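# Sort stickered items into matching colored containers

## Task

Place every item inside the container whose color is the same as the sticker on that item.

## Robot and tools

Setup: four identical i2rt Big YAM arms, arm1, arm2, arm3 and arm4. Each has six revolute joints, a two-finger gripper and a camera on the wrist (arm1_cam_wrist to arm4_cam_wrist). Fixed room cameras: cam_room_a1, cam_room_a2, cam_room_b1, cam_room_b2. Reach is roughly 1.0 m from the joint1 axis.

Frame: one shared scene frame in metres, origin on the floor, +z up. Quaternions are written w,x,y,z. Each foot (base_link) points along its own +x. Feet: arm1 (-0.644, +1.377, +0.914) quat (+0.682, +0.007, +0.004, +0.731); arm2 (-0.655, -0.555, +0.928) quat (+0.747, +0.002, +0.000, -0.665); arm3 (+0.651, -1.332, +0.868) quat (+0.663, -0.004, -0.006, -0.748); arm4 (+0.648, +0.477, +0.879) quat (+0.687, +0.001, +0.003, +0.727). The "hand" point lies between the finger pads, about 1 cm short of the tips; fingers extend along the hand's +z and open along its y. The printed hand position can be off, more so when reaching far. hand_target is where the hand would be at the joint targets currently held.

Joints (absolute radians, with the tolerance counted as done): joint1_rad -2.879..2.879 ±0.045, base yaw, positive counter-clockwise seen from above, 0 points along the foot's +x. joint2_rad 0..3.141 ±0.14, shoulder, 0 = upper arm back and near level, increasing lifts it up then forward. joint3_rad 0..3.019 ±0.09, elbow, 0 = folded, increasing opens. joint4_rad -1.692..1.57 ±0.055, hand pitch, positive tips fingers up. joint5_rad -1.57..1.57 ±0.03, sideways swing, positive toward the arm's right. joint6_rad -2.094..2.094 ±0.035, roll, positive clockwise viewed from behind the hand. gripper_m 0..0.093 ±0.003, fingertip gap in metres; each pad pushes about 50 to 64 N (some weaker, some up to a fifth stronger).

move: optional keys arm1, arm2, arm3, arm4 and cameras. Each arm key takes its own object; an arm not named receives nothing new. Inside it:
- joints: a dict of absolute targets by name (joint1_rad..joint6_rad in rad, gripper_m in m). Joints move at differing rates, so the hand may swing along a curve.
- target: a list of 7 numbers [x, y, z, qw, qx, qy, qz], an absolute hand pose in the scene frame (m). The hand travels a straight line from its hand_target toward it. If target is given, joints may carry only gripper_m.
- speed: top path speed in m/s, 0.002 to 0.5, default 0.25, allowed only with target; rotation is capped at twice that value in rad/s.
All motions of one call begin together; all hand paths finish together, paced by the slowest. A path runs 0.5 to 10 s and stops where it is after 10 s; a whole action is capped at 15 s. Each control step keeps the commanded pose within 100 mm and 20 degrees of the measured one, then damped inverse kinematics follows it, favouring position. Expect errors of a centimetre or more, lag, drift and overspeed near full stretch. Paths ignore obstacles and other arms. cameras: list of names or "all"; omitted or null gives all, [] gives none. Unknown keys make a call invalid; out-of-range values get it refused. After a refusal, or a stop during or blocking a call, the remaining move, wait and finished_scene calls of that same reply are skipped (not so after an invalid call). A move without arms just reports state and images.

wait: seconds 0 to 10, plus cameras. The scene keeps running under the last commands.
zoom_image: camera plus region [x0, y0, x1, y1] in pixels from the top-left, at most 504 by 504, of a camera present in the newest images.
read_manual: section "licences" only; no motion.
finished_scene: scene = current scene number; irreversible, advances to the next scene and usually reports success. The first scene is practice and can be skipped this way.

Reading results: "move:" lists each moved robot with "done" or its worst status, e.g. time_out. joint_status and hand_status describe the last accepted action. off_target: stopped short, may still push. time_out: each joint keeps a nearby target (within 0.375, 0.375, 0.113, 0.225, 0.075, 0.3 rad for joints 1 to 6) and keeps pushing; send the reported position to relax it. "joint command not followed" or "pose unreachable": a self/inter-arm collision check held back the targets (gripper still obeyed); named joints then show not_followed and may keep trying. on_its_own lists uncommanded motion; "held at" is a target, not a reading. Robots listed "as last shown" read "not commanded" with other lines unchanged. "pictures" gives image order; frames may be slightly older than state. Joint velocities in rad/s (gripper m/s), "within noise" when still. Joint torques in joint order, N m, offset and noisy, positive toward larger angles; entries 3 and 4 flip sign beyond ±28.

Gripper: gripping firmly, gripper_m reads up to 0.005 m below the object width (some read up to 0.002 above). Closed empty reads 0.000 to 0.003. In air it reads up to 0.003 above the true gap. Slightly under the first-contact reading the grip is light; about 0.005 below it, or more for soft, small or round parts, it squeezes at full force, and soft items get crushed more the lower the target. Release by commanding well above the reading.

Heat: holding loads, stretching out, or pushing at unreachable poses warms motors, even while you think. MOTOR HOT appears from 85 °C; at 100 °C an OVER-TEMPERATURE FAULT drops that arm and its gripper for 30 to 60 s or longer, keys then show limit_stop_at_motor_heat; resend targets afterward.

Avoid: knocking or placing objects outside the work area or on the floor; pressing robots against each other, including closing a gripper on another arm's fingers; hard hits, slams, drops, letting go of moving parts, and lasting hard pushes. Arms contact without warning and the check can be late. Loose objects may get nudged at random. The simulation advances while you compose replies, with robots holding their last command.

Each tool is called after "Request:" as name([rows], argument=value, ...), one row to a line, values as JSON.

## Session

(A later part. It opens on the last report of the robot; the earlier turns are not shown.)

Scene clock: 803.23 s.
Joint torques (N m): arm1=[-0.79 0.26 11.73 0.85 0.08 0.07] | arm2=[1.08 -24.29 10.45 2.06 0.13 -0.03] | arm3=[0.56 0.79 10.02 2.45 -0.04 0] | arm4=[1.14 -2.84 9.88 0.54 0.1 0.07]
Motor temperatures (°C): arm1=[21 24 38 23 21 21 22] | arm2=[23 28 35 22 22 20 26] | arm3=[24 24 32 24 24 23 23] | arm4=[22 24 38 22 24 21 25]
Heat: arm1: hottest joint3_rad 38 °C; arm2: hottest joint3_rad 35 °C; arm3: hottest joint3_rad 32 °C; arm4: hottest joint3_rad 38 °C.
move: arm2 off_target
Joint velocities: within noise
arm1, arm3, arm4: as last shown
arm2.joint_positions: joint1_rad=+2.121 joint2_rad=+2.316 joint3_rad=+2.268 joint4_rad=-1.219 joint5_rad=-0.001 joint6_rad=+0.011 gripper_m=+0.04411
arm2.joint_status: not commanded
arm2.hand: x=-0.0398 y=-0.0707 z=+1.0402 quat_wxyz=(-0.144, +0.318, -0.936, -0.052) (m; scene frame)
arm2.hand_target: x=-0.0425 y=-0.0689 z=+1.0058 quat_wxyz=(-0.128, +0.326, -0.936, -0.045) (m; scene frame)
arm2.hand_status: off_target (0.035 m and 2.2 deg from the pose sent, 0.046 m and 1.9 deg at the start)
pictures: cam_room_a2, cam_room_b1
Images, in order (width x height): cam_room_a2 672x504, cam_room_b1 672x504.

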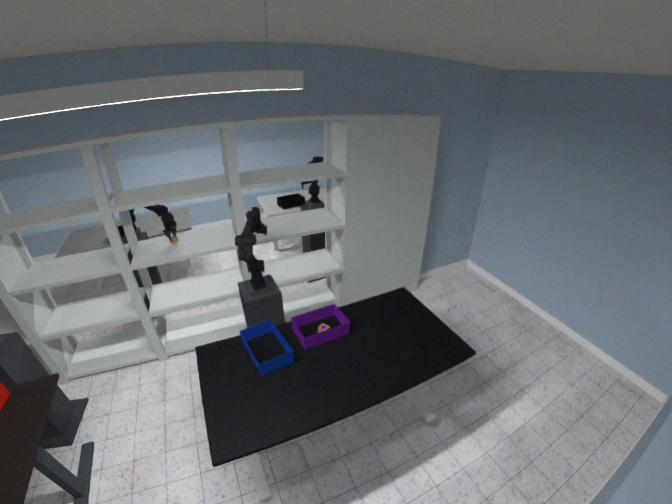

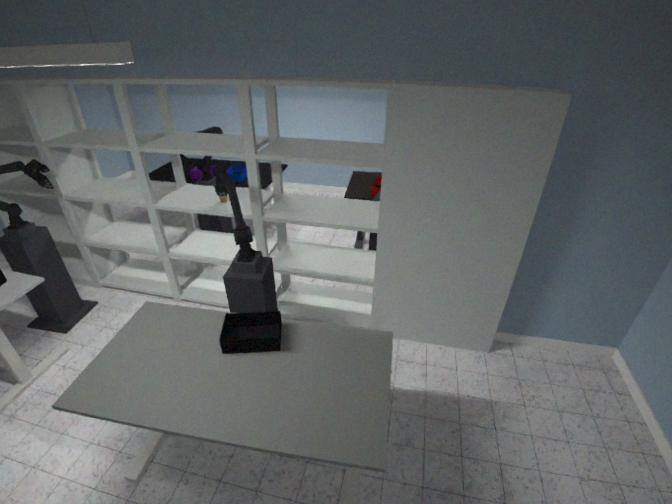

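Request:
move(arm2={"target": [-0.0415, -0.068, 0.987, 0.1275, -0.3258, 0.9357, 0.0444], "speed": 0.05}, cameras=["cam_room_a2", "arm2_cam_wrist"])

Request:
zoom_image(camera="cam_room_a2", region=[150, 210, 200, 250])

Request:
move(arm2={"target": [-0.0415, -0.068, 0.972, 0.1275, -0.3258, 0.9357, 0.0444], "speed": 0.05}, cameras=["cam_room_a2", "arm2_cam_wrist"])

Request:
zoom_image(camera="cam_room_a2", region=[150, 210, 200, 250])

Scene clock: 810.80 s.
Joint torques (N m): arm1=[-0.73 -0.44 11.73 0.98 0.11 0.07] | arm2=[0.91 -24 8.75 2.36 0.04 -0.03] | arm3=[0.62 0.73 10.03 2.44 -0.04 -0.01] | arm4=[1.08 -3.08 9.77 0.49 0.09 0.03]
Motor temperatures (°C): arm1=[21 24 38 23 21 21 22] | arm2=[23 29 35 22 22 20 26] | arm3=[24 24 32 24 24 23 23] | arm4=[22 23 38 22 24 21 25]
Heat: arm1: hottest joint3_rad 38 °C; arm2: hottest joint3_rad 35 °C; arm3: hottest joint3_rad 32 °C; arm4: hottest joint3_rad 38 °C.
move: arm2 off_target
Joint velocities: within noise
arm1, arm3, arm4: as last shown
arm2.joint_positions: joint1_rad=+2.121 joint2_rad=+2.316 joint3_rad=+2.253 joint4_rad=-1.185 joint5_rad=+0.000 joint6_rad=+0.011 gripper_m=+0.04411
arm2.joint_status: not commanded
arm2.hand: x=-0.0365 y=-0.0685 z=+1.0358 quat_wxyz=(-0.152, +0.318, -0.934, -0.054) (m; scene frame)
arm2.hand_target: x=-0.0432 y=-0.0695 z=+0.9883 quat_wxyz=(-0.127, +0.326, -0.936, -0.044) (m; scene frame)
arm2.hand_status: off_target (0.049 m and 3.2 deg from the pose sent, 0.053 m and 2.2 deg at the start)
pictures: arm2_cam_wrist, cam_room_a2
Images, in order (width x height): arm2_cam_wrist 672x504, cam_room_a2 672x504.

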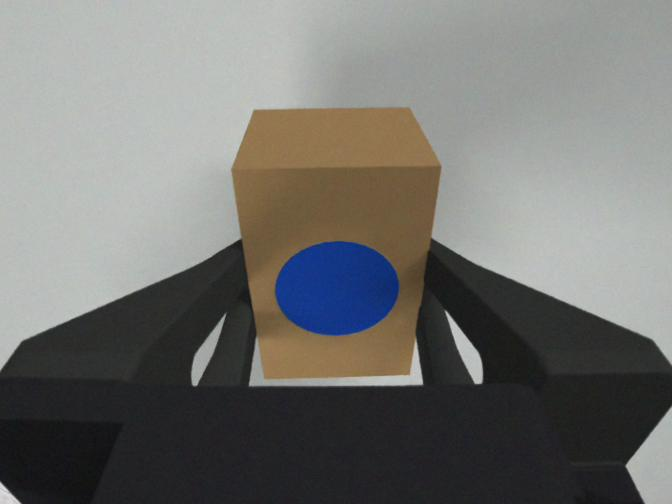

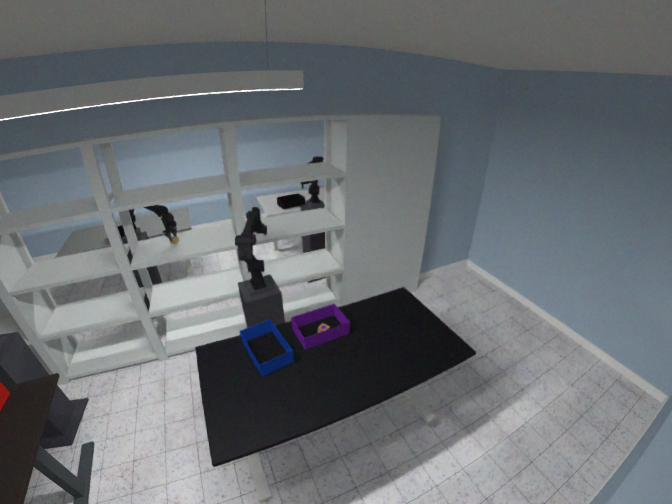

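Scaled by 10.080.

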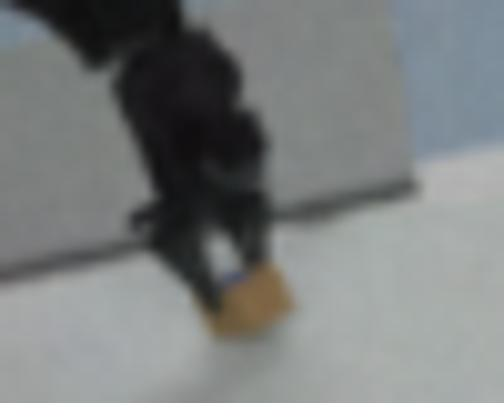

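Scene clock: 811.77 s.
Joint torques (N m): arm1=[-1.14 0.44 11.86 0.99 0.08 0.09] | arm2=[1.08 -22.83 8.09 2.5 -0.01 -0.03] | arm3=[0.62 0.73 10.02 2.48 -0.04 0] | arm4=[1.2 -2.84 9.91 0.59 0.09 0.06]
Motor temperatures (°C): arm1=[21 24 38 23 21 21 22] | arm2=[23 29 35 22 22 20 26] | arm3=[24 24 32 24 24 23 23] | arm4=[22 23 38 22 24 21 25]
Heat: arm1: hottest joint3_rad 38 °C; arm2: hottest joint3_rad 35 °C; arm3: hottest joint3_rad 32 °C; arm4: hottest joint3_rad 38 °C.
move: arm2 off_target
Joint velocities: within noise
arm1, arm3, arm4: as last shown
arm2.joint_positions: joint1_rad=+2.121 joint2_rad=+2.306 joint3_rad=+2.229 joint4_rad=-1.152 joint5_rad=+0.002 joint6_rad=+0.011 gripper_m=+0.04411
arm2.joint_status: not commanded
arm2.hand: x=-0.0349 y=-0.0675 z=+1.0353 quat_wxyz=(-0.162, +0.317, -0.933, -0.057) (m; scene frame)
arm2.hand_target: x=-0.0442 y=-0.0703 z=+0.9741 quat_wxyz=(-0.127, +0.326, -0.936, -0.044) (m; scene frame)
arm2.hand_status: off_target (0.064 m and 4.3 deg from the pose sent, 0.064 m and 3.2 deg at the start)
pictures: arm2_cam_wrist, cam_room_a2
Images, in order (width x height): arm2_cam_wrist 672x504, cam_room_a2 672x504.

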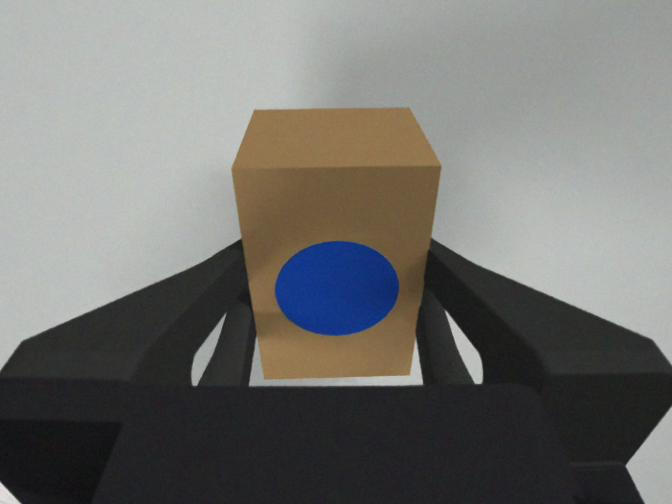

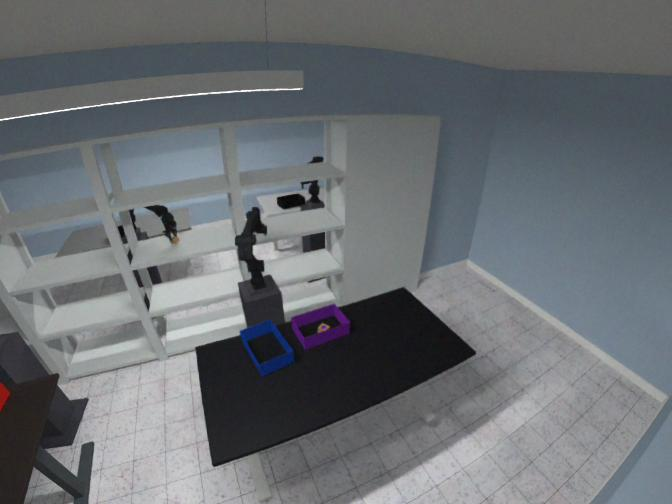

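Scaled by 10.080.

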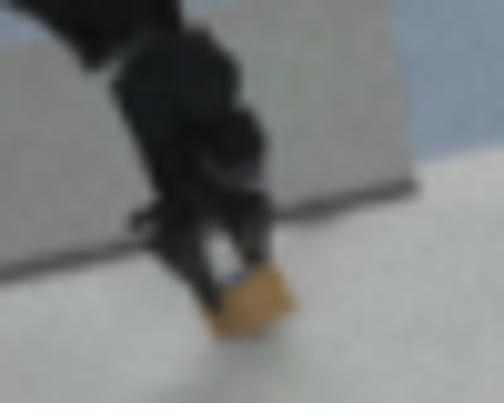

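Request:
move(arm2={"target": [-0.106, -0.12, 1.085, 0.0098, -0.3288, 0.9444, 0.0034], "speed": 0.15}, cameras=["cam_room_a2", "arm2_cam_wrist"])

Request:
zoom_image(camera="cam_room_a2", region=[130, 180, 210, 260])

Scene clock: 822.50 s.
Joint torques (N m): arm1=[-0.91 0.21 12.07 0.9 0.1 0.11] | arm2=[0.91 -27.4 15.76 0.12 -0.01 -0.02] | arm3=[0.44 0.73 10.02 2.44 -0.05 0] | arm4=[1.03 -2.73 9.83 0.64 0.11 0.06]
Motor temperatures (°C): arm1=[21 24 38 23 21 21 22] | arm2=[23 29 35 22 22 20 26] | arm3=[24 24 33 24 24 23 23] | arm4=[22 23 38 22 24 21 25]
Heat: arm1: hottest joint3_rad 38 °C; arm2: hottest joint3_rad 35 °C; arm3: hottest joint3_rad 33 °C; arm4: hottest joint3_rad 38 °C.
move: arm2 off_target
Joint velocities: within noise
arm1, arm3, arm4: as last shown
arm2.joint_positions: joint1_rad=+2.121 joint2_rad=+2.264 joint3_rad=+2.248 joint4_rad=-1.591 joint5_rad=+0.002 joint6_rad=+0.010 gripper_m=+0.04411
arm2.joint_status: not commanded
arm2.hand: x=-0.1138 y=-0.1297 z=+1.0566 quat_wxyz=(+0.016, +0.323, -0.946, +0.006) (m; scene frame)
arm2.hand_target: x=-0.1071 y=-0.1209 z=+1.0851 quat_wxyz=(-0.010, +0.329, -0.944, -0.004) (m; scene frame)
arm2.hand_status: off_target (0.031 m and 3.2 deg from the pose sent, 0.101 m and 18.6 deg at the start)
pictures: arm2_cam_wrist, cam_room_a2
Images, in order (width x height): arm2_cam_wrist 672x504, cam_room_a2 672x504.

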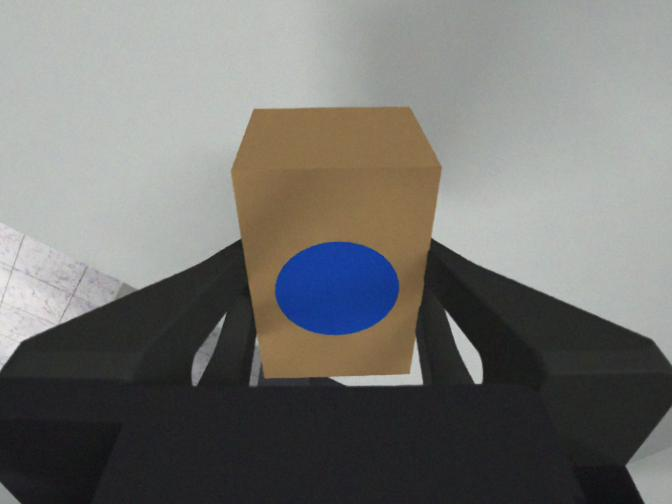

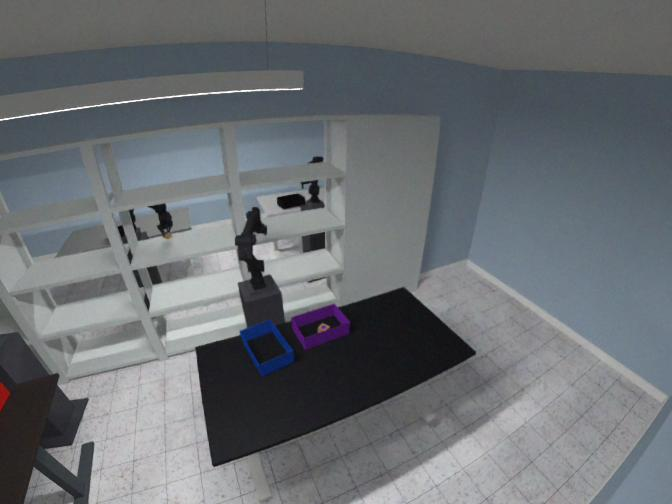

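Scaled by 6.300.

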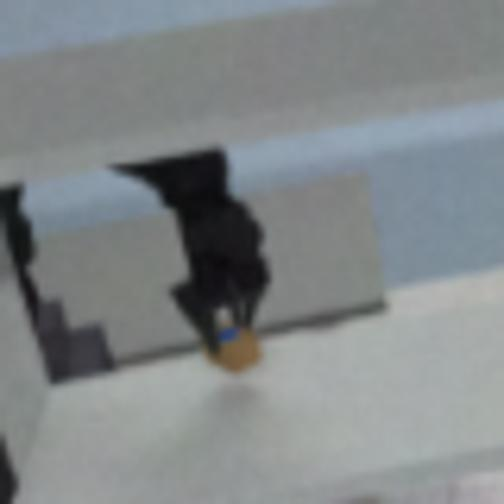

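Request:
move(arm2={"target": [-0.106, -0.12, 1.05, 0.0, -0.3288, 0.9444, 0.0], "speed": 0.06}, cameras=["cam_room_a2"])

Request:
zoom_image(camera="cam_room_a2", region=[130, 180, 210, 260])

Request:
move(arm2={"target": [-0.106, -0.12, 1.03, 0.0, -0.3288, 0.9444, 0.0], "speed": 0.06}, cameras=["cam_room_a2"])

Request:
zoom_image(camera="cam_room_a2", region=[130, 180, 210, 260])

Scene clock: 834.70 s.
Joint torques (N m): arm1=[-1.2 0.79 11.7 0.94 0.11 0.11] | arm2=[0.97 -25.23 11.84 1.18 -0.02 -0.02] | arm3=[0.67 0.73 10.02 2.47 -0.03 0] | arm4=[0.85 -2.78 9.87 0.62 0.1 0.05]
Motor temperatures (°C): arm1=[21 24 38 23 21 21 22] | arm2=[23 29 35 22 22 20 26] | arm3=[24 24 33 24 24 23 23] | arm4=[22 23 39 22 24 21 25]
Heat: arm1: hottest joint3_rad 38 °C; arm2: hottest joint3_rad 35 °C; arm3: hottest joint3_rad 33 °C; arm4: hottest joint3_rad 39 °C.
move: arm2 done
Joint velocities: within noise
arm1, arm3: as last shown
arm2.joint_positions: joint1_rad=+2.121 joint2_rad=+2.264 joint3_rad=+2.248 joint4_rad=-1.565 joint5_rad=+0.002 joint6_rad=+0.010 gripper_m=+0.04411
arm2.joint_status: not commanded
arm2.hand: x=-0.1088 y=-0.1257 z=+1.0565 quat_wxyz=(+0.003, +0.323, -0.946, +0.001) (m; scene frame)
arm2.hand_target: x=-0.1061 y=-0.1201 z=+1.0501 quat_wxyz=(+0.000, +0.329, -0.944, +0.000) (m; scene frame)
arm2.hand_status: done (0.009 m and 0.8 deg from the pose sent, 0.014 m and 2.1 deg at the start)
arm4.joint_positions: joint1_rad=+1.197 joint2_rad=+0.749 joint3_rad=+0.763 joint4_rad=-0.989 joint5_rad=-0.001 joint6_rad=+0.000 gripper_m=+0.09291
arm4.joint_status: not commanded
arm4.hand: x=+0.3538 y=+0.5755 z=+1.1203 quat_wxyz=(-0.044, +0.943, -0.151, -0.292) (m; scene frame)
arm4.hand_target: x=+0.3545 y=+0.5745 z=+1.1218 quat_wxyz=(-0.044, +0.944, -0.150, -0.289) (m; scene frame)
arm4.hand_status: not commanded
pictures: cam_room_a2
Images, in order (width x height): cam_room_a2 672x504.

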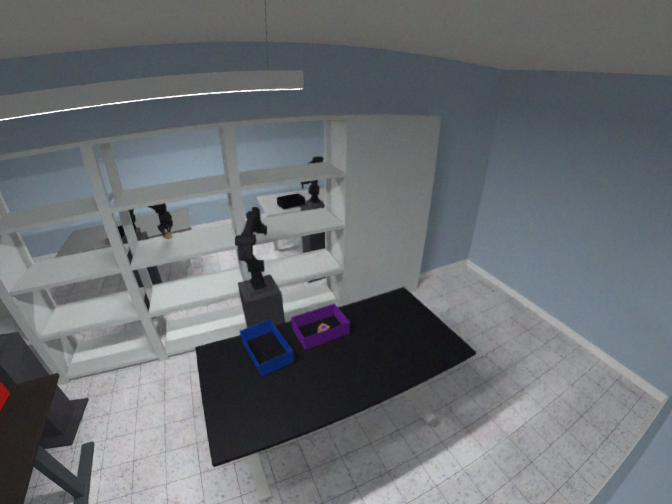

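Scaled by 6.300.

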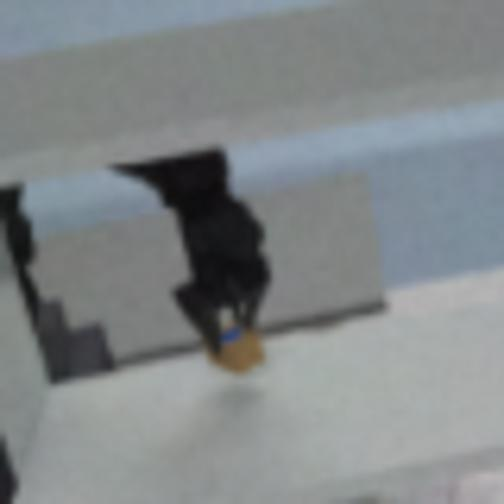

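Scene clock: 835.67 s.
Joint torques (N m): arm1=[-0.79 0.32 11.67 1.01 0.09 0.11] | arm2=[0.91 -24.94 10.1 1.25 -0.02 -0.01] | arm3=[0.56 0.79 10.07 2.45 -0.03 -0.01] | arm4=[0.73 -2.49 9.95 0.38 0.11 0.03]
Motor temperatures (°C): arm1=[21 24 38 23 21 21 22] | arm2=[23 29 35 22 22 20 26] | arm3=[24 24 33 24 24 23 23] | arm4=[22 23 39 22 24 21 25]
Heat: arm1: hottest joint3_rad 38 °C; arm2: hottest joint3_rad 35 °C; arm3: hottest joint3_rad 33 °C; arm4: hottest joint3_rad 39 °C.
move: arm2 off_target
Joint velocities: within noise
arm1, arm4: as last shown
arm2.joint_positions: joint1_rad=+2.121 joint2_rad=+2.264 joint3_rad=+2.222 joint4_rad=-1.516 joint5_rad=+0.002 joint6_rad=+0.010 gripper_m=+0.04411
arm2.joint_status: not commanded
arm2.hand: x=-0.1044 y=-0.1223 z=+1.0469 quat_wxyz=(-0.008, +0.323, -0.946, -0.003) (m; scene frame)
arm2.hand_target: x=-0.1063 y=-0.1203 z=+1.0301 quat_wxyz=(+0.000, +0.329, -0.944, +0.000) (m; scene frame)
arm2.hand_status: off_target (0.017 m and 1.2 deg from the pose sent, 0.027 m and 0.9 deg at the start)
arm3.joint_positions: joint1_rad=-1.590 joint2_rad=+0.406 joint3_rad=+0.792 joint4_rad=-0.616 joint5_rad=+0.001 joint6_rad=-0.005 gripper_m=+0.09401
arm3.joint_status: not commanded
arm3.hand: x=+0.3595 y=-1.2842 z=+1.2970 quat_wxyz=(+0.040, -0.782, +0.057, +0.619) (m; scene frame)
arm3.hand_target: x=+0.3614 y=-1.2814 z=+1.3070 quat_wxyz=(+0.042, -0.773, +0.062, +0.630) (m; scene frame)
arm3.hand_status: not commanded
pictures: cam_room_a2
Images, in order (width x height): cam_room_a2 672x504.

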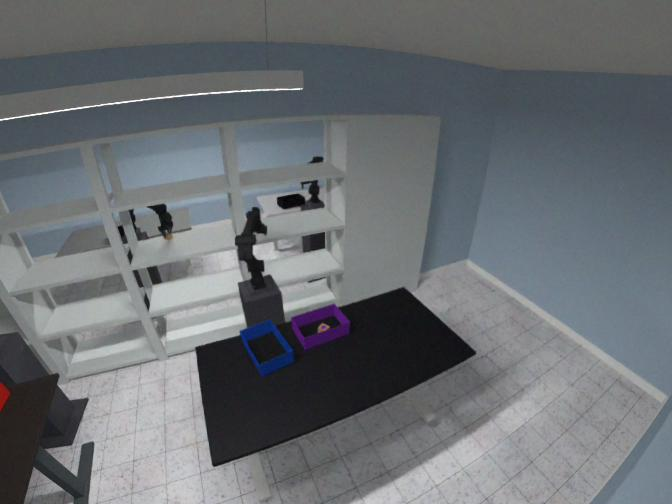

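Scaled by 6.300.

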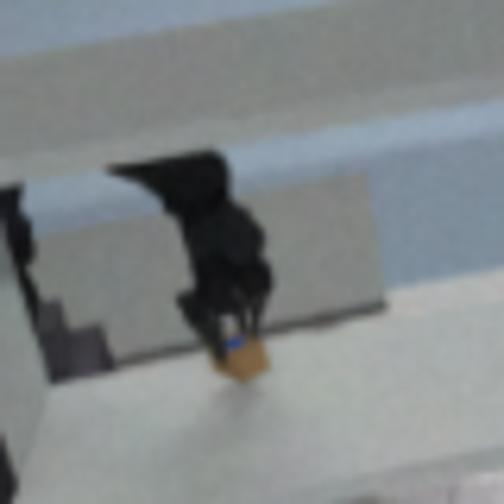

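Request:
move(arm2={"target": [-0.106, -0.12, 1.01, -0.0138, -0.3288, 0.9443, -0.0048], "speed": 0.06}, cameras=["cam_room_a2"])

Request:
zoom_image(camera="cam_room_a2", region=[140, 210, 190, 250])

Request:
move(arm2={"target": [-0.106, -0.12, 0.995, -0.0138, -0.3288, 0.9443, -0.0048], "speed": 0.06}, cameras=["cam_room_a2"])

Request:
zoom_image(camera="cam_room_a2", region=[140, 210, 190, 250])

Scene clock: 842.70 s.
Joint torques (N m): arm1=[-0.73 1.03 11.62 0.8 0.1 0.14] | arm2=[0.97 -23.18 10.22 1.18 -0.03 -0.03] | arm3=[0.67 0.79 10.04 2.52 -0.03 0] | arm4=[0.91 -2.43 9.83 0.47 0.1 0.04]
Motor temperatures (°C): arm1=[21 24 38 23 21 21 22] | arm2=[23 29 36 22 22 20 26] | arm3=[24 24 33 24 24 23 23] | arm4=[22 23 39 22 24 21 25]
Heat: arm1: hottest joint3_rad 38 °C; arm2: hottest joint3_rad 36 °C; arm3: hottest joint3_rad 33 °C; arm4: hottest joint3_rad 39 °C.
move: arm2 off_target
Joint velocities: within noise
arm1, arm3, arm4: as last shown
arm2.joint_positions: joint1_rad=+2.121 joint2_rad=+2.273 joint3_rad=+2.222 joint4_rad=-1.516 joint5_rad=+0.002 joint6_rad=+0.010 gripper_m=+0.04411
arm2.joint_status: not commanded
arm2.hand: x=-0.1045 y=-0.1223 z=+1.0412 quat_wxyz=(-0.004, +0.323, -0.946, -0.001) (m; scene frame)
arm2.hand_target: x=-0.1069 y=-0.1208 z=+1.0105 quat_wxyz=(+0.014, +0.329, -0.944, +0.005) (m; scene frame)
arm2.hand_status: off_target (0.031 m and 2.3 deg from the pose sent, 0.037 m and 2.7 deg at the start)
pictures: cam_room_a2
Images, in order (width x height): cam_room_a2 672x504.

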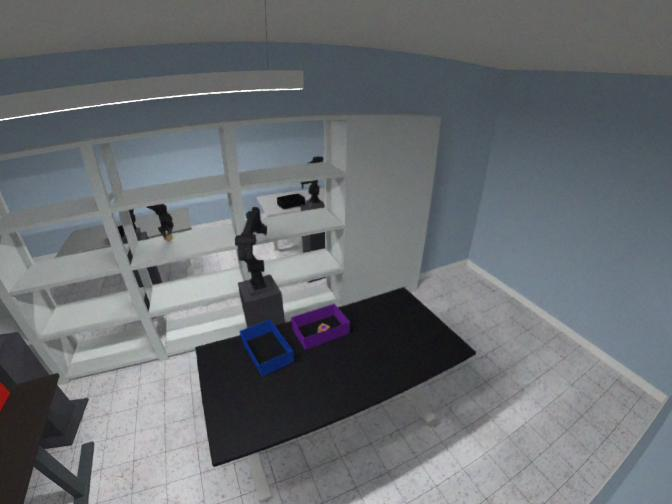

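Scaled by 10.080.

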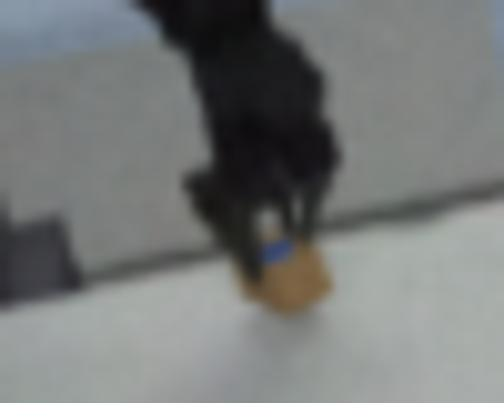

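Scene clock: 843.67 s.
Joint torques (N m): arm1=[-0.97 -0.38 11.71 0.95 0.07 0.1] | arm2=[0.97 -23.3 9.89 1.24 -0.04 -0.02] | arm3=[0.5 0.91 10.04 2.45 -0.04 0] | arm4=[0.5 -2.9 9.92 0.49 0.11 0.05]
Motor temperatures (°C): arm1=[21 24 38 23 21 21 22] | arm2=[23 29 36 22 22 20 26] | arm3=[24 24 33 24 24 23 23] | arm4=[22 23 39 22 24 21 25]
Heat: arm1: hottest joint3_rad 38 °C; arm2: hottest joint3_rad 36 °C; arm3: hottest joint3_rad 33 °C; arm4: hottest joint3_rad 39 °C.
move: arm2 off_target
Joint velocities: within noise
arm1.joint_positions: joint1_rad=-2.245 joint2_rad=+0.746 joint3_rad=+0.761 joint4_rad=-0.964 joint5_rad=+0.000 joint6_rad=+0.007 gripper_m=+0.08497
arm1.joint_status: not commanded
arm1.hand: x=-0.3813 y=+1.1971 z=+1.1524 quat_wxyz=(-0.284, -0.287, -0.910, +0.091) (m; scene frame)
arm1.hand_target: x=-0.3801 y=+1.2001 z=+1.1499 quat_wxyz=(-0.278, -0.286, -0.913, +0.087) (m; scene frame)
arm1.hand_status: not commanded
arm2.joint_positions: joint1_rad=+2.121 joint2_rad=+2.279 joint3_rad=+2.198 joint4_rad=-1.482 joint5_rad=+0.002 joint6_rad=+0.010 gripper_m=+0.04411
arm2.joint_status: not commanded
arm2.hand: x=-0.1032 y=-0.1213 z=+1.0279 quat_wxyz=(-0.005, +0.323, -0.946, -0.002) (m; scene frame)
arm2.hand_target: x=-0.1068 y=-0.1207 z=+0.9957 quat_wxyz=(+0.014, +0.329, -0.944, +0.005) (m; scene frame)
arm2.hand_status: off_target (0.033 m and 2.4 deg from the pose sent, 0.046 m and 2.3 deg at the start)
arm3, arm4: as last shown
pictures: cam_room_a2
Images, in order (width x height): cam_room_a2 672x504.

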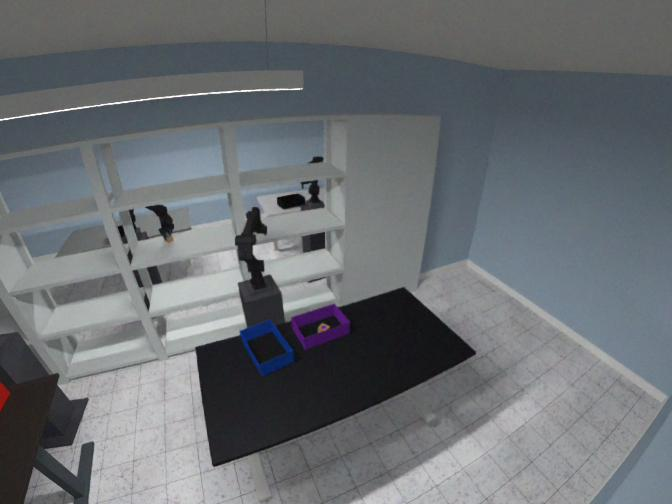

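Scaled by 10.080.

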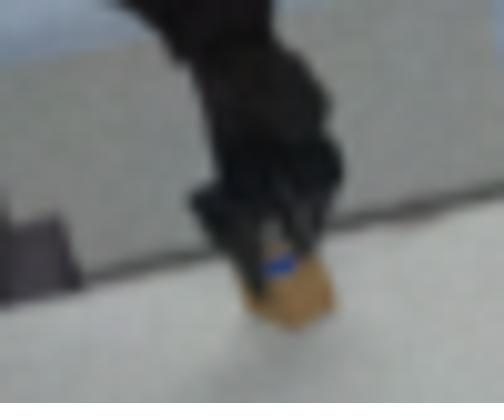

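Request:
move(arm2={"target": [-0.106, -0.12, 0.985, -0.0241, -0.3288, 0.9443, -0.0084], "speed": 0.06}, cameras=["cam_room_a2"])

Request:
zoom_image(camera="cam_room_a2", region=[140, 210, 190, 250])

Scene clock: 849.10 s.
Joint torques (N m): arm1=[-1.38 0.79 11.58 0.9 0.1 0.11] | arm2=[0.97 -21.54 11.02 0.72 -0.03 -0.02] | arm3=[0.62 0.73 10.03 2.43 -0.04 0] | arm4=[1.03 -2.73 9.74 0.44 0.09 0.03]
Motor temperatures (°C): arm1=[21 24 38 23 21 21 22] | arm2=[23 30 35 22 22 20 26] | arm3=[24 24 33 24 24 23 23] | arm4=[22 23 39 22 24 21 25]
Heat: arm1: hottest joint3_rad 38 °C; arm2: hottest joint3_rad 35 °C; arm3: hottest joint3_rad 33 °C; arm4: hottest joint3_rad 39 °C.
move: arm2 off_target
Joint velocities: within noise
arm1, arm3, arm4: as last shown
arm2.joint_positions: joint1_rad=+2.121 joint2_rad=+2.281 joint3_rad=+2.198 joint4_rad=-1.482 joint5_rad=+0.002 joint6_rad=+0.010 gripper_m=+0.04411
arm2.joint_status: not commanded
arm2.hand: x=-0.1033 y=-0.1214 z=+1.0263 quat_wxyz=(-0.004, +0.323, -0.946, -0.001) (m; scene frame)
arm2.hand_target: x=-0.1074 y=-0.1212 z=+0.9860 quat_wxyz=(+0.024, +0.329, -0.944, +0.008) (m; scene frame)
arm2.hand_status: off_target (0.041 m and 3.5 deg from the pose sent, 0.043 m and 3.6 deg at the start)
pictures: cam_room_a2
Images, in order (width x height): cam_room_a2 672x504.

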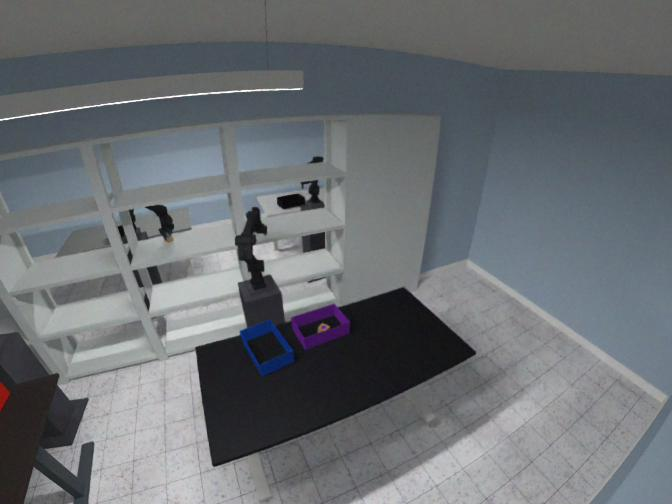

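Scaled by 10.080.

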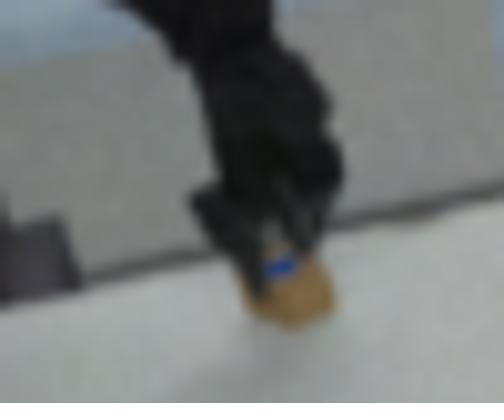

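Request:
move(arm2={"joints": {"gripper_m": 0.0455}}, cameras=[])

Request:
move(arm2={"joints": {"gripper_m": 0.065}}, cameras=["cam_room_a2", "arm2_cam_wrist"])

Request:
zoom_image(camera="cam_room_a2", region=[140, 210, 190, 250])

Scene clock: 853.80 s.
Joint torques (N m): arm1=[-0.97 0.73 11.56 1.03 0.1 0.11] | arm2=[0.97 -21.42 11.02 0.66 -0.04 -0.02] | arm3=[0.67 0.73 10.02 2.47 -0.03 -0.01] | arm4=[0.97 -2.78 9.84 0.49 0.1 0.05]
Motor temperatures (°C): arm1=[21 24 38 23 21 21 22] | arm2=[23 29 35 22 22 20 26] | arm3=[24 24 33 24 24 23 23] | arm4=[22 22 39 22 24 21 25]
Heat: arm1: hottest joint3_rad 38 °C; arm2: hottest joint3_rad 35 °C; arm3: hottest joint3_rad 33 °C; arm4: hottest joint3_rad 39 °C.
move: arm2 done
Joint velocities: within noise
arm1, arm3, arm4: as last shown
arm2.joint_positions: joint1_rad=+2.121 joint2_rad=+2.281 joint3_rad=+2.198 joint4_rad=-1.482 joint5_rad=+0.002 joint6_rad=+0.010 gripper_m=+0.04563
arm2.joint_status: all done
arm2.hand: x=-0.1033 y=-0.1214 z=+1.0263 quat_wxyz=(-0.004, +0.323, -0.946, -0.001) (m; scene frame)
arm2.hand_target: x=-0.1074 y=-0.1212 z=+0.9860 quat_wxyz=(+0.024, +0.329, -0.944, +0.008) (m; scene frame)
arm2.hand_status: not commanded
pictures: none
No camera images: "cameras" was empty.

Scene clock: 854.47 s.
Joint torques (N m): arm1=[-0.44 -0.03 11.71 1.02 0.11 0.09] | arm2=[1.03 -23.24 10.96 0.64 -0.04 -0.03] | arm3=[0.56 0.85 10.04 2.5 -0.04 0] | arm4=[0.97 -2.43 9.89 0.72 0.11 0.02]
Motor temperatures (°C): arm1=[21 24 38 23 21 21 22] | arm2=[23 29 35 22 22 20 26] | arm3=[24 24 33 24 24 23 23] | arm4=[22 22 39 22 24 21 25]
Heat: arm1: hottest joint3_rad 38 °C; arm2: hottest joint3_rad 35 °C; arm3: hottest joint3_rad 33 °C; arm4: hottest joint3_rad 39 °C.
move: arm2 done
Joint velocities: within noise
arm1, arm3, arm4: as last shown
arm2.joint_positions: joint1_rad=+2.121 joint2_rad=+2.301 joint3_rad=+2.198 joint4_rad=-1.482 joint5_rad=+0.002 joint6_rad=+0.010 gripper_m=+0.06489
arm2.joint_status: all done
arm2.hand: x=-0.1039 y=-0.1218 z=+1.0126 quat_wxyz=(+0.005, +0.323, -0.946, +0.002) (m; scene frame)
arm2.hand_target: x=-0.1074 y=-0.1212 z=+0.9861 quat_wxyz=(+0.024, +0.329, -0.944, +0.008) (m; scene frame)
arm2.hand_status: not commanded
pictures: arm2_cam_wrist, cam_room_a2
Images, in order (width x height): arm2_cam_wrist 672x504, cam_room_a2 672x504.

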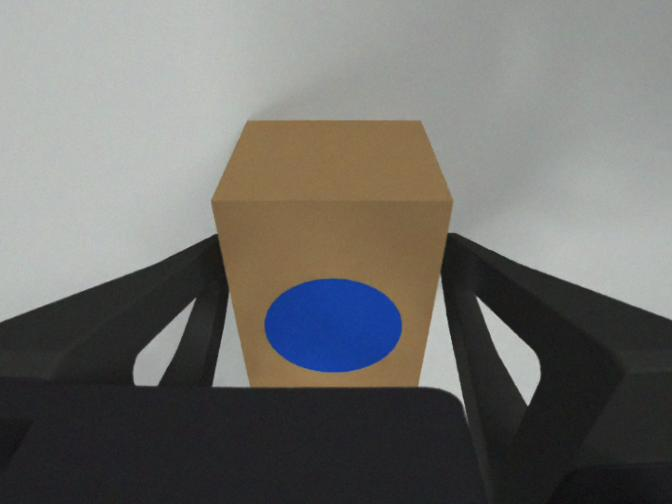

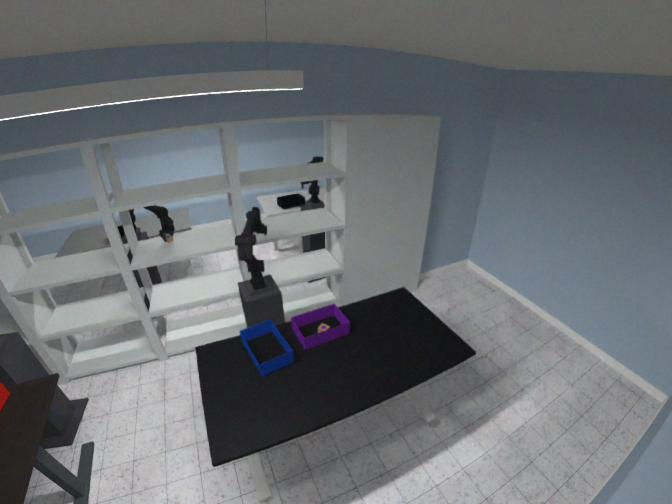

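Scaled by 10.080.

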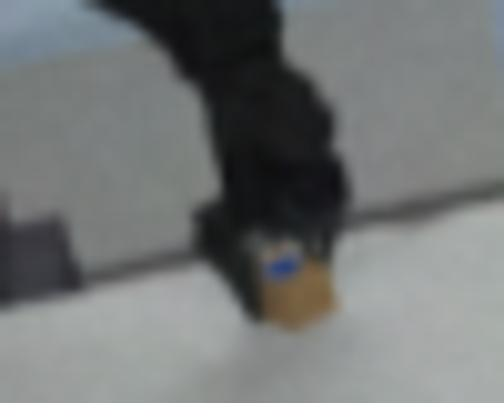

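Request:
move(arm2={"target": [-0.112, -0.125, 1.11, 0.0, -0.3288, 0.9444, 0.0], "speed": 0.15}, cameras=[])

Request:
move(arm2={"target": [-0.12, -0.13, 1.09, 0.2658, -0.3155, 0.9062, 0.0926], "speed": 0.25}, cameras=["arm2_cam_wrist"])

Scene clock: 865.93 s.
Joint torques (N m): arm1=[-0.44 0.32 11.62 0.85 0.06 0.07] | arm2=[0.97 -25.64 14.72 0.17 -0.03 -0.02] | arm3=[0.5 0.79 10.02 2.5 -0.03 -0.01] | arm4=[0.91 -2.61 9.91 0.31 0.1 0.03]
Motor temperatures (°C): arm1=[21 24 38 23 21 21 22] | arm2=[23 29 35 22 22 20 25] | arm3=[24 24 33 24 24 23 23] | arm4=[22 22 39 22 24 21 25]
Heat: arm1: hottest joint3_rad 38 °C; arm2: hottest joint3_rad 35 °C; arm3: hottest joint3_rad 33 °C; arm4: hottest joint3_rad 39 °C.
move: arm2 off_target
Joint velocities: within noise
arm1, arm3, arm4: as last shown
arm2.joint_positions: joint1_rad=+2.121 joint2_rad=+2.243 joint3_rad=+2.320 joint4_rad=-1.671 joint5_rad=+0.002 joint6_rad=+0.010 gripper_m=+0.06489
arm2.joint_status: not commanded
arm2.hand: x=-0.1163 y=-0.1318 z=+1.0981 quat_wxyz=(+0.010, +0.323, -0.946, +0.003) (m; scene frame)
arm2.hand_target: x=-0.1125 y=-0.1254 z=+1.1100 quat_wxyz=(-0.003, +0.329, -0.944, -0.001) (m; scene frame)
arm2.hand_status: off_target (0.014 m and 1.4 deg from the pose sent, 0.098 m and 1.0 deg at the start; a joint's target at an end of its range on 15 of 43 steps)
pictures: none
No camera images: "cameras" was empty.

Scene clock: 867.70 s.
Joint torques (N m): arm1=[-0.79 0.62 11.78 0.95 0.09 0.09] | arm2=[1.26 -22.71 10.29 2.55 0.04 -0.02] | arm3=[0.56 0.85 10.06 2.44 -0.03 -0.01] | arm4=[1.44 -2.96 9.78 0.59 0.11 0.05]
Motor temperatures (°C): arm1=[21 24 38 23 21 21 22] | arm2=[23 29 35 22 22 20 25] | arm3=[24 24 33 24 24 23 23] | arm4=[22 22 39 22 24 21 25]
Heat: arm1: hottest joint3_rad 38 °C; arm2: hottest joint3_rad 35 °C; arm3: hottest joint3_rad 33 °C; arm4: hottest joint3_rad 39 °C.
move: arm2 done
Joint velocities: within noise
arm1, arm3: as last shown
arm2.joint_positions: joint1_rad=+2.121 joint2_rad=+1.850 joint3_rad=+1.556 joint4_rad=-0.726 joint5_rad=+0.002 joint6_rad=+0.010 gripper_m=+0.06489
arm2.joint_status: not commanded
arm2.hand: x=-0.1164 y=-0.1318 z=+1.0862 quat_wxyz=(-0.258, +0.310, -0.910, -0.091) (m; scene frame)
arm2.hand_target: x=-0.1200 y=-0.1300 z=+1.0900 quat_wxyz=(-0.266, +0.316, -0.906, -0.093) (m; scene frame)
arm2.hand_status: done (0.006 m and 1.2 deg from the pose sent, 0.009 m and 33.9 deg at the start)
arm4.joint_positions: joint1_rad=+1.197 joint2_rad=+0.749 joint3_rad=+0.763 joint4_rad=-0.989 joint5_rad=-0.001 joint6_rad=+0.000 gripper_m=+0.09291
arm4.joint_status: not commanded
arm4.hand: x=+0.3538 y=+0.5755 z=+1.1203 quat_wxyz=(-0.044, +0.943, -0.151, -0.292) (m; scene frame)
arm4.hand_target: x=+0.3545 y=+0.5745 z=+1.1218 quat_wxyz=(-0.044, +0.944, -0.150, -0.289) (m; scene frame)
arm4.hand_status: not commanded
pictures: arm2_cam_wrist
Images, in order (width x height): arm2_cam_wrist 672x504.

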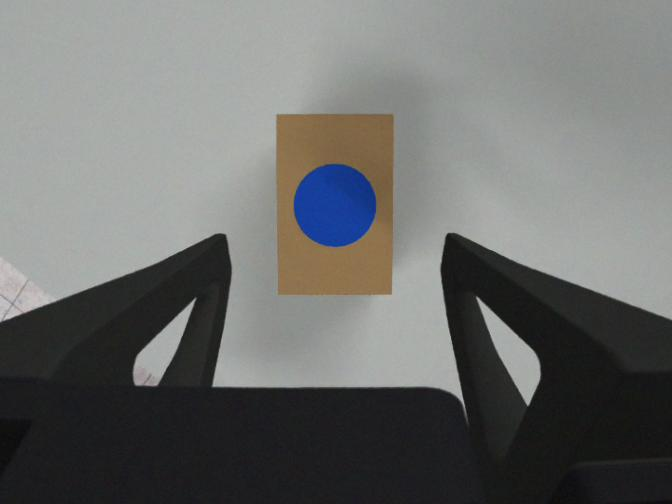

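Request:
move(arm2={"target": [-0.104, -0.119, 1.0, 0.2658, -0.3155, 0.9062, 0.0926], "speed": 0.1}, cameras=["arm2_cam_wrist"])

Scene clock: 876.40 s.
Joint torques (N m): arm1=[-0.62 0.44 11.63 0.98 0.12 0.08] | arm2=[0.97 -19.55 10.25 2.61 -0.03 -0.03] | arm3=[0.62 0.73 10.03 2.51 -0.03 0] | arm4=[1.2 -2.67 9.78 0.59 0.1 0.06]
Motor temperatures (°C): arm1=[21 24 38 23 21 21 22] | arm2=[23 30 35 22 22 20 25] | arm3=[24 24 33 24 24 23 23] | arm4=[22 22 40 22 24 21 25]
Heat: arm1: hottest joint3_rad 38 °C; arm2: hottest joint3_rad 35 °C; arm3: hottest joint3_rad 33 °C; arm4: hottest joint3_rad 40 °C.
move: arm2 off_target
Joint velocities: within noise
arm1, arm4: as last shown
arm2.joint_positions: joint1_rad=+2.121 joint2_rad=+1.941 joint3_rad=+1.501 joint4_rad=-0.542 joint5_rad=+0.002 joint6_rad=+0.010 gripper_m=+0.06489
arm2.joint_status: not commanded
arm2.hand: x=-0.1018 y=-0.1202 z=+1.0223 quat_wxyz=(-0.275, +0.308, -0.905, -0.097) (m; scene frame)
arm2.hand_target: x=-0.1045 y=-0.1195 z=+1.0004 quat_wxyz=(-0.266, +0.316, -0.906, -0.093) (m; scene frame)
arm2.hand_status: off_target (0.022 m and 1.4 deg from the pose sent, 0.088 m and 1.2 deg at the start)
arm3.joint_positions: joint1_rad=-1.590 joint2_rad=+0.406 joint3_rad=+0.792 joint4_rad=-0.616 joint5_rad=+0.001 joint6_rad=-0.005 gripper_m=+0.09401
arm3.joint_status: not commanded
arm3.hand: x=+0.3595 y=-1.2842 z=+1.2970 quat_wxyz=(+0.040, -0.782, +0.057, +0.619) (m; scene frame)
arm3.hand_target: x=+0.3614 y=-1.2814 z=+1.3070 quat_wxyz=(+0.042, -0.773, +0.062, +0.630) (m; scene frame)
arm3.hand_status: not commanded
pictures: arm2_cam_wrist
Images, in order (width x height): arm2_cam_wrist 672x504.

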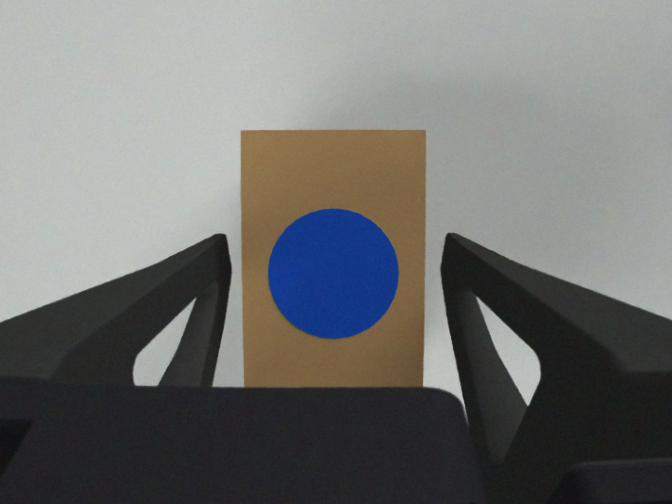

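Request:
move(arm2={"joints": {"gripper_m": 0.036}}, cameras=[])

Request:
move(arm2={"target": [-0.10, -0.115, 1.09, 0.2658, -0.3155, 0.9062, 0.0926], "speed": 0.15}, cameras=[])

Request:
move(arm2={"target": [-0.0278, -0.0582, 1.075, 0.2658, -0.3155, 0.9062, 0.0926], "speed": 0.15}, cameras=["arm2_cam_wrist", "cam_room_a2"])

Scene clock: 883.47 s.
Joint torques (N m): arm1=[-0.91 0.67 11.88 0.87 0.11 0.12] | arm2=[0.91 -19.78 10.25 2.56 -0.03 -0.04] | arm3=[0.62 0.85 10.04 2.45 -0.04 -0.01] | arm4=[1.08 -2.67 9.76 0.5 0.1 0.02]
Motor temperatures (°C): arm1=[21 24 38 23 21 21 22] | arm2=[23 29 35 22 22 20 24] | arm3=[24 24 33 24 24 23 23] | arm4=[22 22 40 22 24 21 25]
Heat: arm1: hottest joint3_rad 38 °C; arm2: hottest joint3_rad 35 °C; arm3: hottest joint3_rad 33 °C; arm4: hottest joint3_rad 40 °C.
move: arm2 off_target
Joint velocities: within noise
arm1, arm3, arm4: as last shown
arm2.joint_positions: joint1_rad=+2.121 joint2_rad=+1.941 joint3_rad=+1.501 joint4_rad=-0.542 joint5_rad=+0.002 joint6_rad=+0.010 gripper_m=+0.04393
arm2.joint_status: gripper_m off_target (ended at +0.04396, target +0.03600)
arm2.hand: x=-0.1018 y=-0.1202 z=+1.0223 quat_wxyz=(-0.275, +0.308, -0.905, -0.097) (m; scene frame)
arm2.hand_target: x=-0.1045 y=-0.1195 z=+1.0004 quat_wxyz=(-0.266, +0.316, -0.906, -0.093) (m; scene frame)
arm2.hand_status: not commanded
pictures: none
No camera images: "cameras" was empty.

Scene clock: 884.87 s.
Joint torques (N m): arm1=[-0.38 0.09 11.58 0.9 0.11 0.11] | arm2=[1.08 -22.77 16.2 1.29 0.02 -0.02] | arm3=[0.56 0.79 10.06 2.48 -0.04 -0.01] | arm4=[0.79 -3.08 9.84 0.47 0.11 0.04]
Motor temperatures (°C): arm1=[21 24 38 23 21 21 22] | arm2=[23 29 35 22 22 20 25] | arm3=[24 24 33 24 24 23 23] | arm4=[22 22 40 22 24 21 25]
Heat: arm1: hottest joint3_rad 38 °C; arm2: hottest joint3_rad 35 °C; arm3: hottest joint3_rad 33 °C; arm4: hottest joint3_rad 40 °C.
move: arm2 off_target
Joint velocities: within noise
arm1.joint_positions: joint1_rad=-2.245 joint2_rad=+0.746 joint3_rad=+0.761 joint4_rad=-0.964 joint5_rad=+0.000 joint6_rad=+0.007 gripper_m=+0.08497
arm1.joint_status: not commanded
arm1.hand: x=-0.3813 y=+1.1971 z=+1.1524 quat_wxyz=(-0.284, -0.287, -0.910, +0.091) (m; scene frame)
arm1.hand_target: x=-0.3801 y=+1.2001 z=+1.1499 quat_wxyz=(-0.278, -0.286, -0.913, +0.087) (m; scene frame)
arm1.hand_status: not commanded
arm2.joint_positions: joint1_rad=+2.121 joint2_rad=+1.902 joint3_rad=+1.570 joint4_rad=-0.723 joint5_rad=+0.002 joint6_rad=+0.010 gripper_m=+0.04393
arm2.joint_status: not commanded
arm2.hand: x=-0.1119 y=-0.1282 z=+1.0586 quat_wxyz=(-0.242, +0.312, -0.915, -0.085) (m; scene frame)
arm2.hand_target: x=-0.1014 y=-0.1161 z=+1.0904 quat_wxyz=(-0.266, +0.315, -0.906, -0.093) (m; scene frame)
arm2.hand_status: off_target (0.036 m and 3.1 deg from the pose sent, 0.068 m and 1.4 deg at the start)
arm3, arm4: as last shown
pictures: none
No camera images: "cameras" was empty.

Scene clock: 886.33 s.
Joint torques (N m): arm1=[-1.14 0.21 11.71 0.83 0.11 0.09] | arm2=[1.03 -23.77 17.33 1.31 0 -0.03] | arm3=[0.62 0.67 10.04 2.41 -0.04 0] | arm4=[0.5 -3.08 9.84 0.64 0.1 0.05]
Motor temperatures (°C): arm1=[21 24 38 23 21 21 22] | arm2=[23 29 35 22 22 20 25] | arm3=[24 24 33 24 24 23 23] | arm4=[22 22 40 22 24 21 25]
Heat: arm1: hottest joint3_rad 38 °C; arm2: hottest joint3_rad 35 °C; arm3: hottest joint3_rad 33 °C; arm4: hottest joint3_rad 40 °C.
move: arm2 off_target
Joint velocities: within noise
arm1, arm3, arm4: as last shown
arm2.joint_positions: joint1_rad=+2.121 joint2_rad=+2.136 joint3_rad=+1.949 joint4_rad=-0.843 joint5_rad=+0.002 joint6_rad=+0.010 gripper_m=+0.04393
arm2.joint_status: not commanded
arm2.hand: x=-0.0393 y=-0.0710 z=+1.0628 quat_wxyz=(-0.253, +0.311, -0.912, -0.089) (m; scene frame)
arm2.hand_target: x=-0.0289 y=-0.0590 z=+1.0751 quat_wxyz=(-0.267, +0.315, -0.906, -0.093) (m; scene frame)
arm2.hand_status: off_target (0.021 m and 1.7 deg from the pose sent, 0.111 m and 3.1 deg at the start)
pictures: arm2_cam_wrist, cam_room_a2
Images, in order (width x height): arm2_cam_wrist 672x504, cam_room_a2 672x504.

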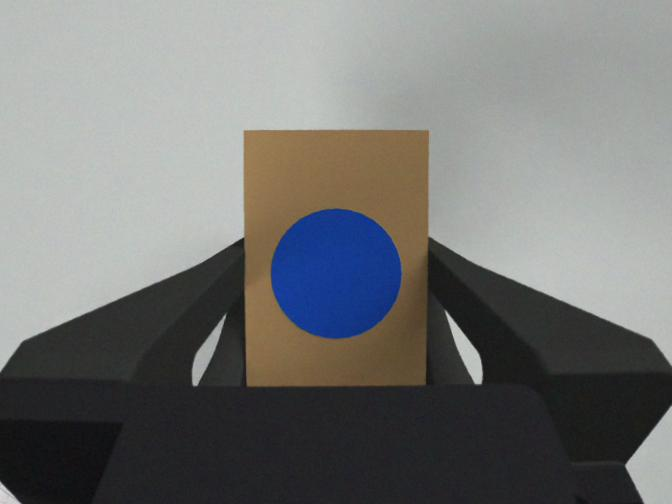

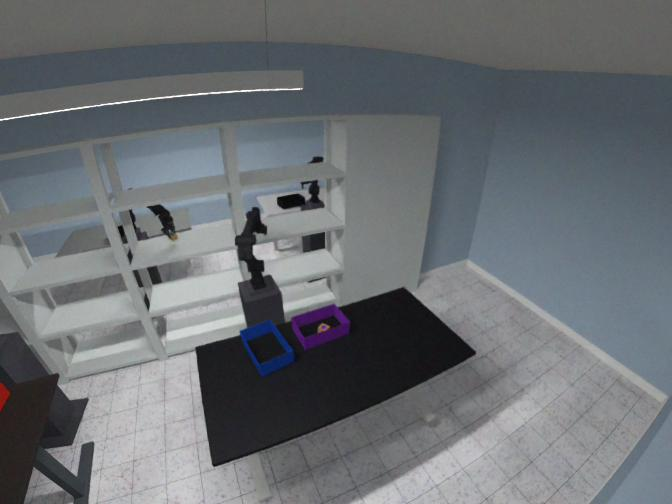

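Request:
move(arm2={"target": [-0.0278, -0.0582, 1.01, 0.2658, -0.3155, 0.9062, 0.0926], "speed": 0.08}, cameras=[])

Request:
move(arm2={"target": [-0.0278, -0.0582, 0.995, 0.2658, -0.3155, 0.9062, 0.0926], "speed": 0.05}, cameras=["cam_room_a2"])

Request:
zoom_image(camera="cam_room_a2", region=[150, 210, 200, 250])

Scene clock: 892.20 s.
Joint torques (N m): arm1=[-0.79 0.62 11.77 0.84 0.09 0.08] | arm2=[0.97 -23.12 11.15 2.71 -0.02 -0.04] | arm3=[0.5 0.79 10.02 2.5 -0.03 -0.01] | arm4=[1.03 -2.61 9.8 0.54 0.09 0.05]
Motor temperatures (°C): arm1=[21 24 38 23 21 21 22] | arm2=[23 30 37 22 22 20 25] | arm3=[24 24 33 24 24 23 23] | arm4=[22 22 40 22 24 21 25]
Heat: arm1: hottest joint3_rad 38 °C; arm2: hottest joint3_rad 37 °C; arm3: hottest joint3_rad 33 °C; arm4: hottest joint3_rad 40 °C.
move: arm2 off_target
Joint velocities: within noise
arm1, arm3, arm4: as last shown
arm2.joint_positions: joint1_rad=+2.121 joint2_rad=+2.173 joint3_rad=+1.927 joint4_rad=-0.736 joint5_rad=+0.002 joint6_rad=+0.010 gripper_m=+0.04393
arm2.joint_status: not commanded
arm2.hand: x=-0.0271 y=-0.0614 z=+1.0378 quat_wxyz=(-0.275, +0.308, -0.905, -0.097) (m; scene frame)
arm2.hand_target: x=-0.0286 y=-0.0589 z=+1.0103 quat_wxyz=(-0.266, +0.316, -0.906, -0.093) (m; scene frame)
arm2.hand_status: off_target (0.028 m and 1.5 deg from the pose sent, 0.056 m and 1.7 deg at the start)
pictures: none
No camera images: "cameras" was empty.

Scene clock: 893.17 s.
Joint torques (N m): arm1=[-1.26 -0.15 11.75 0.88 0.12 0.12] | arm2=[0.91 -22.83 10.62 2.7 -0.02 -0.03] | arm3=[0.62 0.73 10.02 2.45 -0.03 0] | arm4=[1.49 -2.61 9.77 0.58 0.12 0.03]
Motor temperatures (°C): arm1=[21 24 38 23 21 21 22] | arm2=[23 30 37 22 22 20 25] | arm3=[24 24 33 24 24 23 23] | arm4=[22 22 40 22 24 21 25]
Heat: arm1: hottest joint3_rad 38 °C; arm2: hottest joint3_rad 37 °C; arm3: hottest joint3_rad 33 °C; arm4: hottest joint3_rad 40 °C.
move: arm2 off_target
Joint velocities: within noise
arm1, arm3, arm4: as last shown
arm2.joint_positions: joint1_rad=+2.121 joint2_rad=+2.178 joint3_rad=+1.912 joint4_rad=-0.705 joint5_rad=+0.002 joint6_rad=+0.010 gripper_m=+0.04393
arm2.joint_status: not commanded
arm2.hand: x=-0.0257 y=-0.0602 z=+1.0301 quat_wxyz=(-0.280, +0.308, -0.904, -0.099) (m; scene frame)
arm2.hand_target: x=-0.0290 y=-0.0592 z=+0.9955 quat_wxyz=(-0.266, +0.316, -0.906, -0.093) (m; scene frame)
arm2.hand_status: off_target (0.035 m and 2.0 deg from the pose sent, 0.043 m and 1.5 deg at the start)
pictures: cam_room_a2
Images, in order (width x height): cam_room_a2 672x504.

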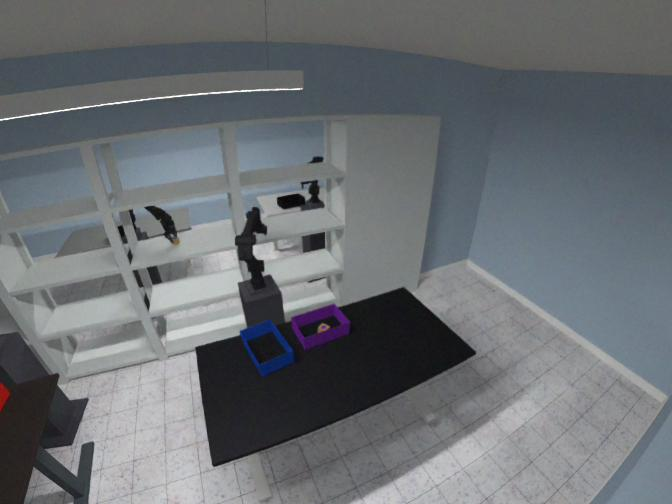

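Scaled by 10.080.

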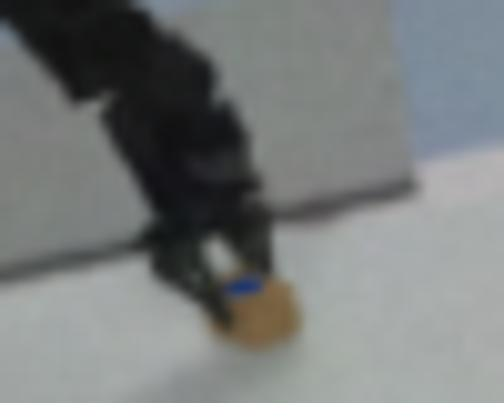

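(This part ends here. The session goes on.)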